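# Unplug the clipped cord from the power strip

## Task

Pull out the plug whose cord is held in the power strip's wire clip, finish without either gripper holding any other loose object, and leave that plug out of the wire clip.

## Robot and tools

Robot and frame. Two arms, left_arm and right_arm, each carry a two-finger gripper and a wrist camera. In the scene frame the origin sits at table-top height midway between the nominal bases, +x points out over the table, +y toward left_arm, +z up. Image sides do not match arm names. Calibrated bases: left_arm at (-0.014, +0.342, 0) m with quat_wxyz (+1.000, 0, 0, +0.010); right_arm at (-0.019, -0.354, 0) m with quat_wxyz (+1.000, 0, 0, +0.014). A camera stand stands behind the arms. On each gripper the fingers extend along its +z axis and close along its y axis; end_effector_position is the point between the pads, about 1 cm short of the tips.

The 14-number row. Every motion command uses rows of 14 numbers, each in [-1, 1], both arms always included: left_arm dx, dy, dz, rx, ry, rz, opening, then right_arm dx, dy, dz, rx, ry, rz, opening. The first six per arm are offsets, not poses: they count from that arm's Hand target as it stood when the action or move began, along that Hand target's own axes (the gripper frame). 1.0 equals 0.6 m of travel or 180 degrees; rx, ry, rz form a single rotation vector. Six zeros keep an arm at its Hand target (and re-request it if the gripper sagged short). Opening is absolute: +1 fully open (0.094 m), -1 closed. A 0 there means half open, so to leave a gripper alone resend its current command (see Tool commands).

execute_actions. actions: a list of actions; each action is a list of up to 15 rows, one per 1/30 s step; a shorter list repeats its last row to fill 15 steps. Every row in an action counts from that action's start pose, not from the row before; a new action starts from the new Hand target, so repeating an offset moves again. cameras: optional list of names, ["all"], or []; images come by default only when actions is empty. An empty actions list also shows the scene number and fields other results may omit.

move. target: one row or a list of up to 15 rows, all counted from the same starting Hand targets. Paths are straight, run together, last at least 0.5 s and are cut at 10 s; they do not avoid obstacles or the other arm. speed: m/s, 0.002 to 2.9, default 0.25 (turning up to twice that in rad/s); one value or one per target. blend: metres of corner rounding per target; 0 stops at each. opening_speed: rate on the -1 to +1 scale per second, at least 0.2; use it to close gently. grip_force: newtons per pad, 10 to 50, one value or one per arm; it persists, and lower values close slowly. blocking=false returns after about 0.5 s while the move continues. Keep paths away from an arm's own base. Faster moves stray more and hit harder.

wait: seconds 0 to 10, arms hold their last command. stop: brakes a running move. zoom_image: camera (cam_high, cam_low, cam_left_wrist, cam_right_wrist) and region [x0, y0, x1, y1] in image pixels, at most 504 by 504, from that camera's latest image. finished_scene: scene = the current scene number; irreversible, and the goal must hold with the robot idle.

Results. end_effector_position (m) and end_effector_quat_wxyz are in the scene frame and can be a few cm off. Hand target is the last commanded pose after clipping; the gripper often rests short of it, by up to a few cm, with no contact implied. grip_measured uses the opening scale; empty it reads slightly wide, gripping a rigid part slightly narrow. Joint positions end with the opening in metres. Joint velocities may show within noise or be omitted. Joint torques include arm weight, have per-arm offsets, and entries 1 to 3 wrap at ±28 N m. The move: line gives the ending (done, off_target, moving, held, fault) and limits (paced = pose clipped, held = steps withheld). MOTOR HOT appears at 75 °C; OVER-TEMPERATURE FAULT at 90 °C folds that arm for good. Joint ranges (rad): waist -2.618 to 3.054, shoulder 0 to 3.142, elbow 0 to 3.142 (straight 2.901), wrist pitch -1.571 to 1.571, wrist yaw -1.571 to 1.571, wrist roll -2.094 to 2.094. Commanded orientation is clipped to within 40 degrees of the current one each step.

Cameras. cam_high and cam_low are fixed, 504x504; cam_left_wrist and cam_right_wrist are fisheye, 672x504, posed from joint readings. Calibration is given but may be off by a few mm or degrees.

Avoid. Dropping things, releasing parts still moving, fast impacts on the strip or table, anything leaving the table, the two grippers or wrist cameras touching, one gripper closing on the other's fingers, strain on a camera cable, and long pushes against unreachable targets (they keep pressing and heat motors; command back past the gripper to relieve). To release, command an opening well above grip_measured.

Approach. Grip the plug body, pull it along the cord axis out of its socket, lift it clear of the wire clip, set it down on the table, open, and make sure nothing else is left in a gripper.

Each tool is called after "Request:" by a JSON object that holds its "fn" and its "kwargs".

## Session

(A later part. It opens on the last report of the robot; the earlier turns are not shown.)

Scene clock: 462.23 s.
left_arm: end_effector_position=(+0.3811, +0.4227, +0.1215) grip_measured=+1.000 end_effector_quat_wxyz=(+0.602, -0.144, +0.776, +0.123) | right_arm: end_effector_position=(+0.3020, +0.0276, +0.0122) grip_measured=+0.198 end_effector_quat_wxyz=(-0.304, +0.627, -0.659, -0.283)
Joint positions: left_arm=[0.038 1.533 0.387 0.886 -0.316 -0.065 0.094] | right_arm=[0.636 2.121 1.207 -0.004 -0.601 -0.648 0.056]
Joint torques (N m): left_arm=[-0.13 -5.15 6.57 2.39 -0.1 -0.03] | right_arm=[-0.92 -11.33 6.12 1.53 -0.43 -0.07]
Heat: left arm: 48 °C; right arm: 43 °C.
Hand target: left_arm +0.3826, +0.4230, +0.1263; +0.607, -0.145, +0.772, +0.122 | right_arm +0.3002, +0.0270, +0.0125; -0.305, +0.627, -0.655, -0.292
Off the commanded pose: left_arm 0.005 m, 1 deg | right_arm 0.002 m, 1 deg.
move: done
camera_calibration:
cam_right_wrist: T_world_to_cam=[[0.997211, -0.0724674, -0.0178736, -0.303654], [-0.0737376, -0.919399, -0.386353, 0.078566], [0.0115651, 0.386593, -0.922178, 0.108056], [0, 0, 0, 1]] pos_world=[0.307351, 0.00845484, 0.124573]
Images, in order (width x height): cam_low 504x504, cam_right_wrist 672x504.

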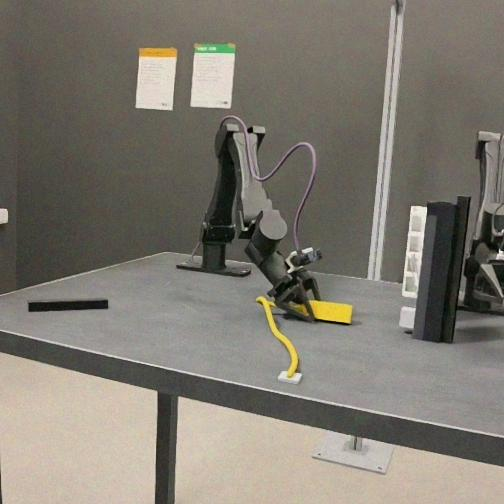

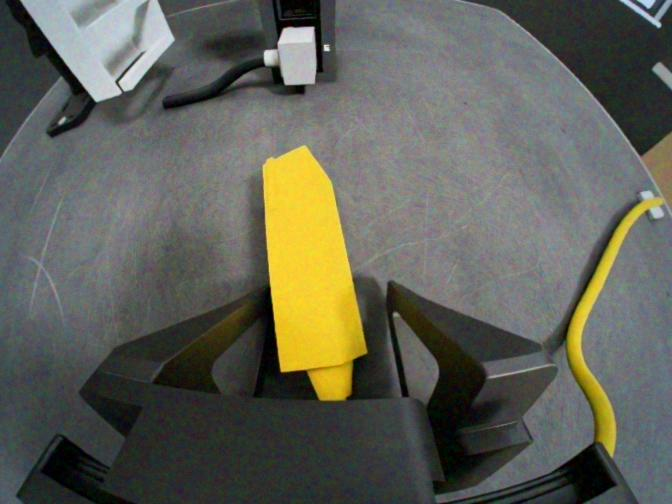

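Request:
{"fn": "move", "kwargs": {"target": [[0,0,0,0,0,0,1, 0,0,0,0,0,0,1],[0,0,0,0,0,0,1, 0,0,-0.08,0,0,0,1],[0,0,0,0,0,0,1, -0.08,0,-0.19,0,0,0,1]], "speed": [0.05,0.1,0.15], "opening_speed": 0.5, "blend": [0,0.02,0], "cameras": ["cam_high","cam_low","cam_right_wrist"]}}

Scene clock: 475.30 s.
left_arm: end_effector_position=(+0.3811, +0.4227, +0.1215) grip_measured=+1.000 end_effector_quat_wxyz=(+0.602, -0.144, +0.776, +0.123) | right_arm: end_effector_position=(+0.2924, -0.0339, +0.1003) grip_measured=+0.998 end_effector_quat_wxyz=(+0.280, -0.622, +0.672, +0.287)
Joint positions: left_arm=[0.038 1.533 0.387 0.886 -0.316 -0.065 0.094] | right_arm=[0.517 1.838 1.234 -0.438 -0.666 -0.763 0.094]
Joint torques (N m): left_arm=[-0.09 -5.16 6.61 2.38 -0.09 0] | right_arm=[-0.55 -11.63 10.45 1.2 -0.46 -0.17]
Heat: left arm: 49 °C; right arm: 43 °C.
Hand target: left_arm +0.3826, +0.4230, +0.1263; +0.607, -0.145, +0.772, +0.122 | right_arm +0.2977, -0.0294, +0.1226; -0.306, +0.627, -0.654, -0.292
Off the commanded pose: left_arm 0.005 m, 1 deg | right_arm 0.023 m, 4 deg.
move: off_target (right_arm)
camera_calibration:
cam_right_wrist: T_world_to_cam=[[0.994816, -0.0795029, -0.0634099, -0.29192], [-0.0969422, -0.929766, -0.355159, 0.0585462], [-0.0307202, 0.359465, -0.932653, 0.225722], [0, 0, 0, 1]] pos_world=[0.303016, -0.0499135, 0.212803]
Images, in order (width x height): cam_high 504x504, cam_low 504x504, cam_right_wrist 672x504.

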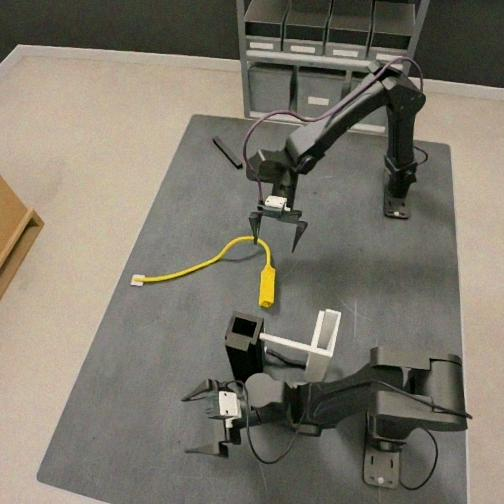

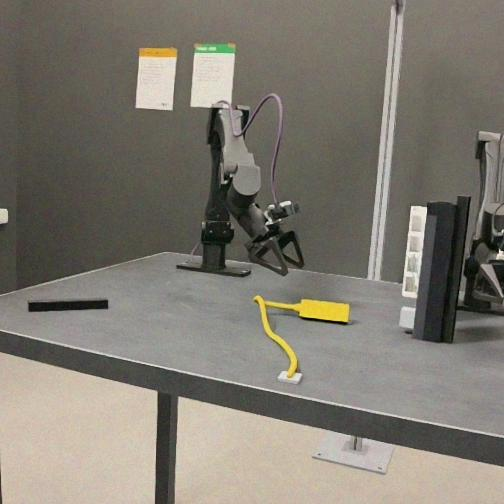

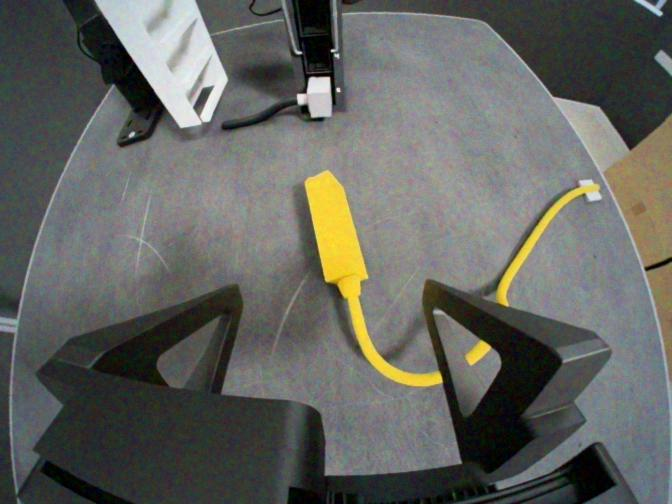

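Request:
{"fn": "finished_scene", "kwargs": {"scene": 2}}

The scene is finished: the task was done.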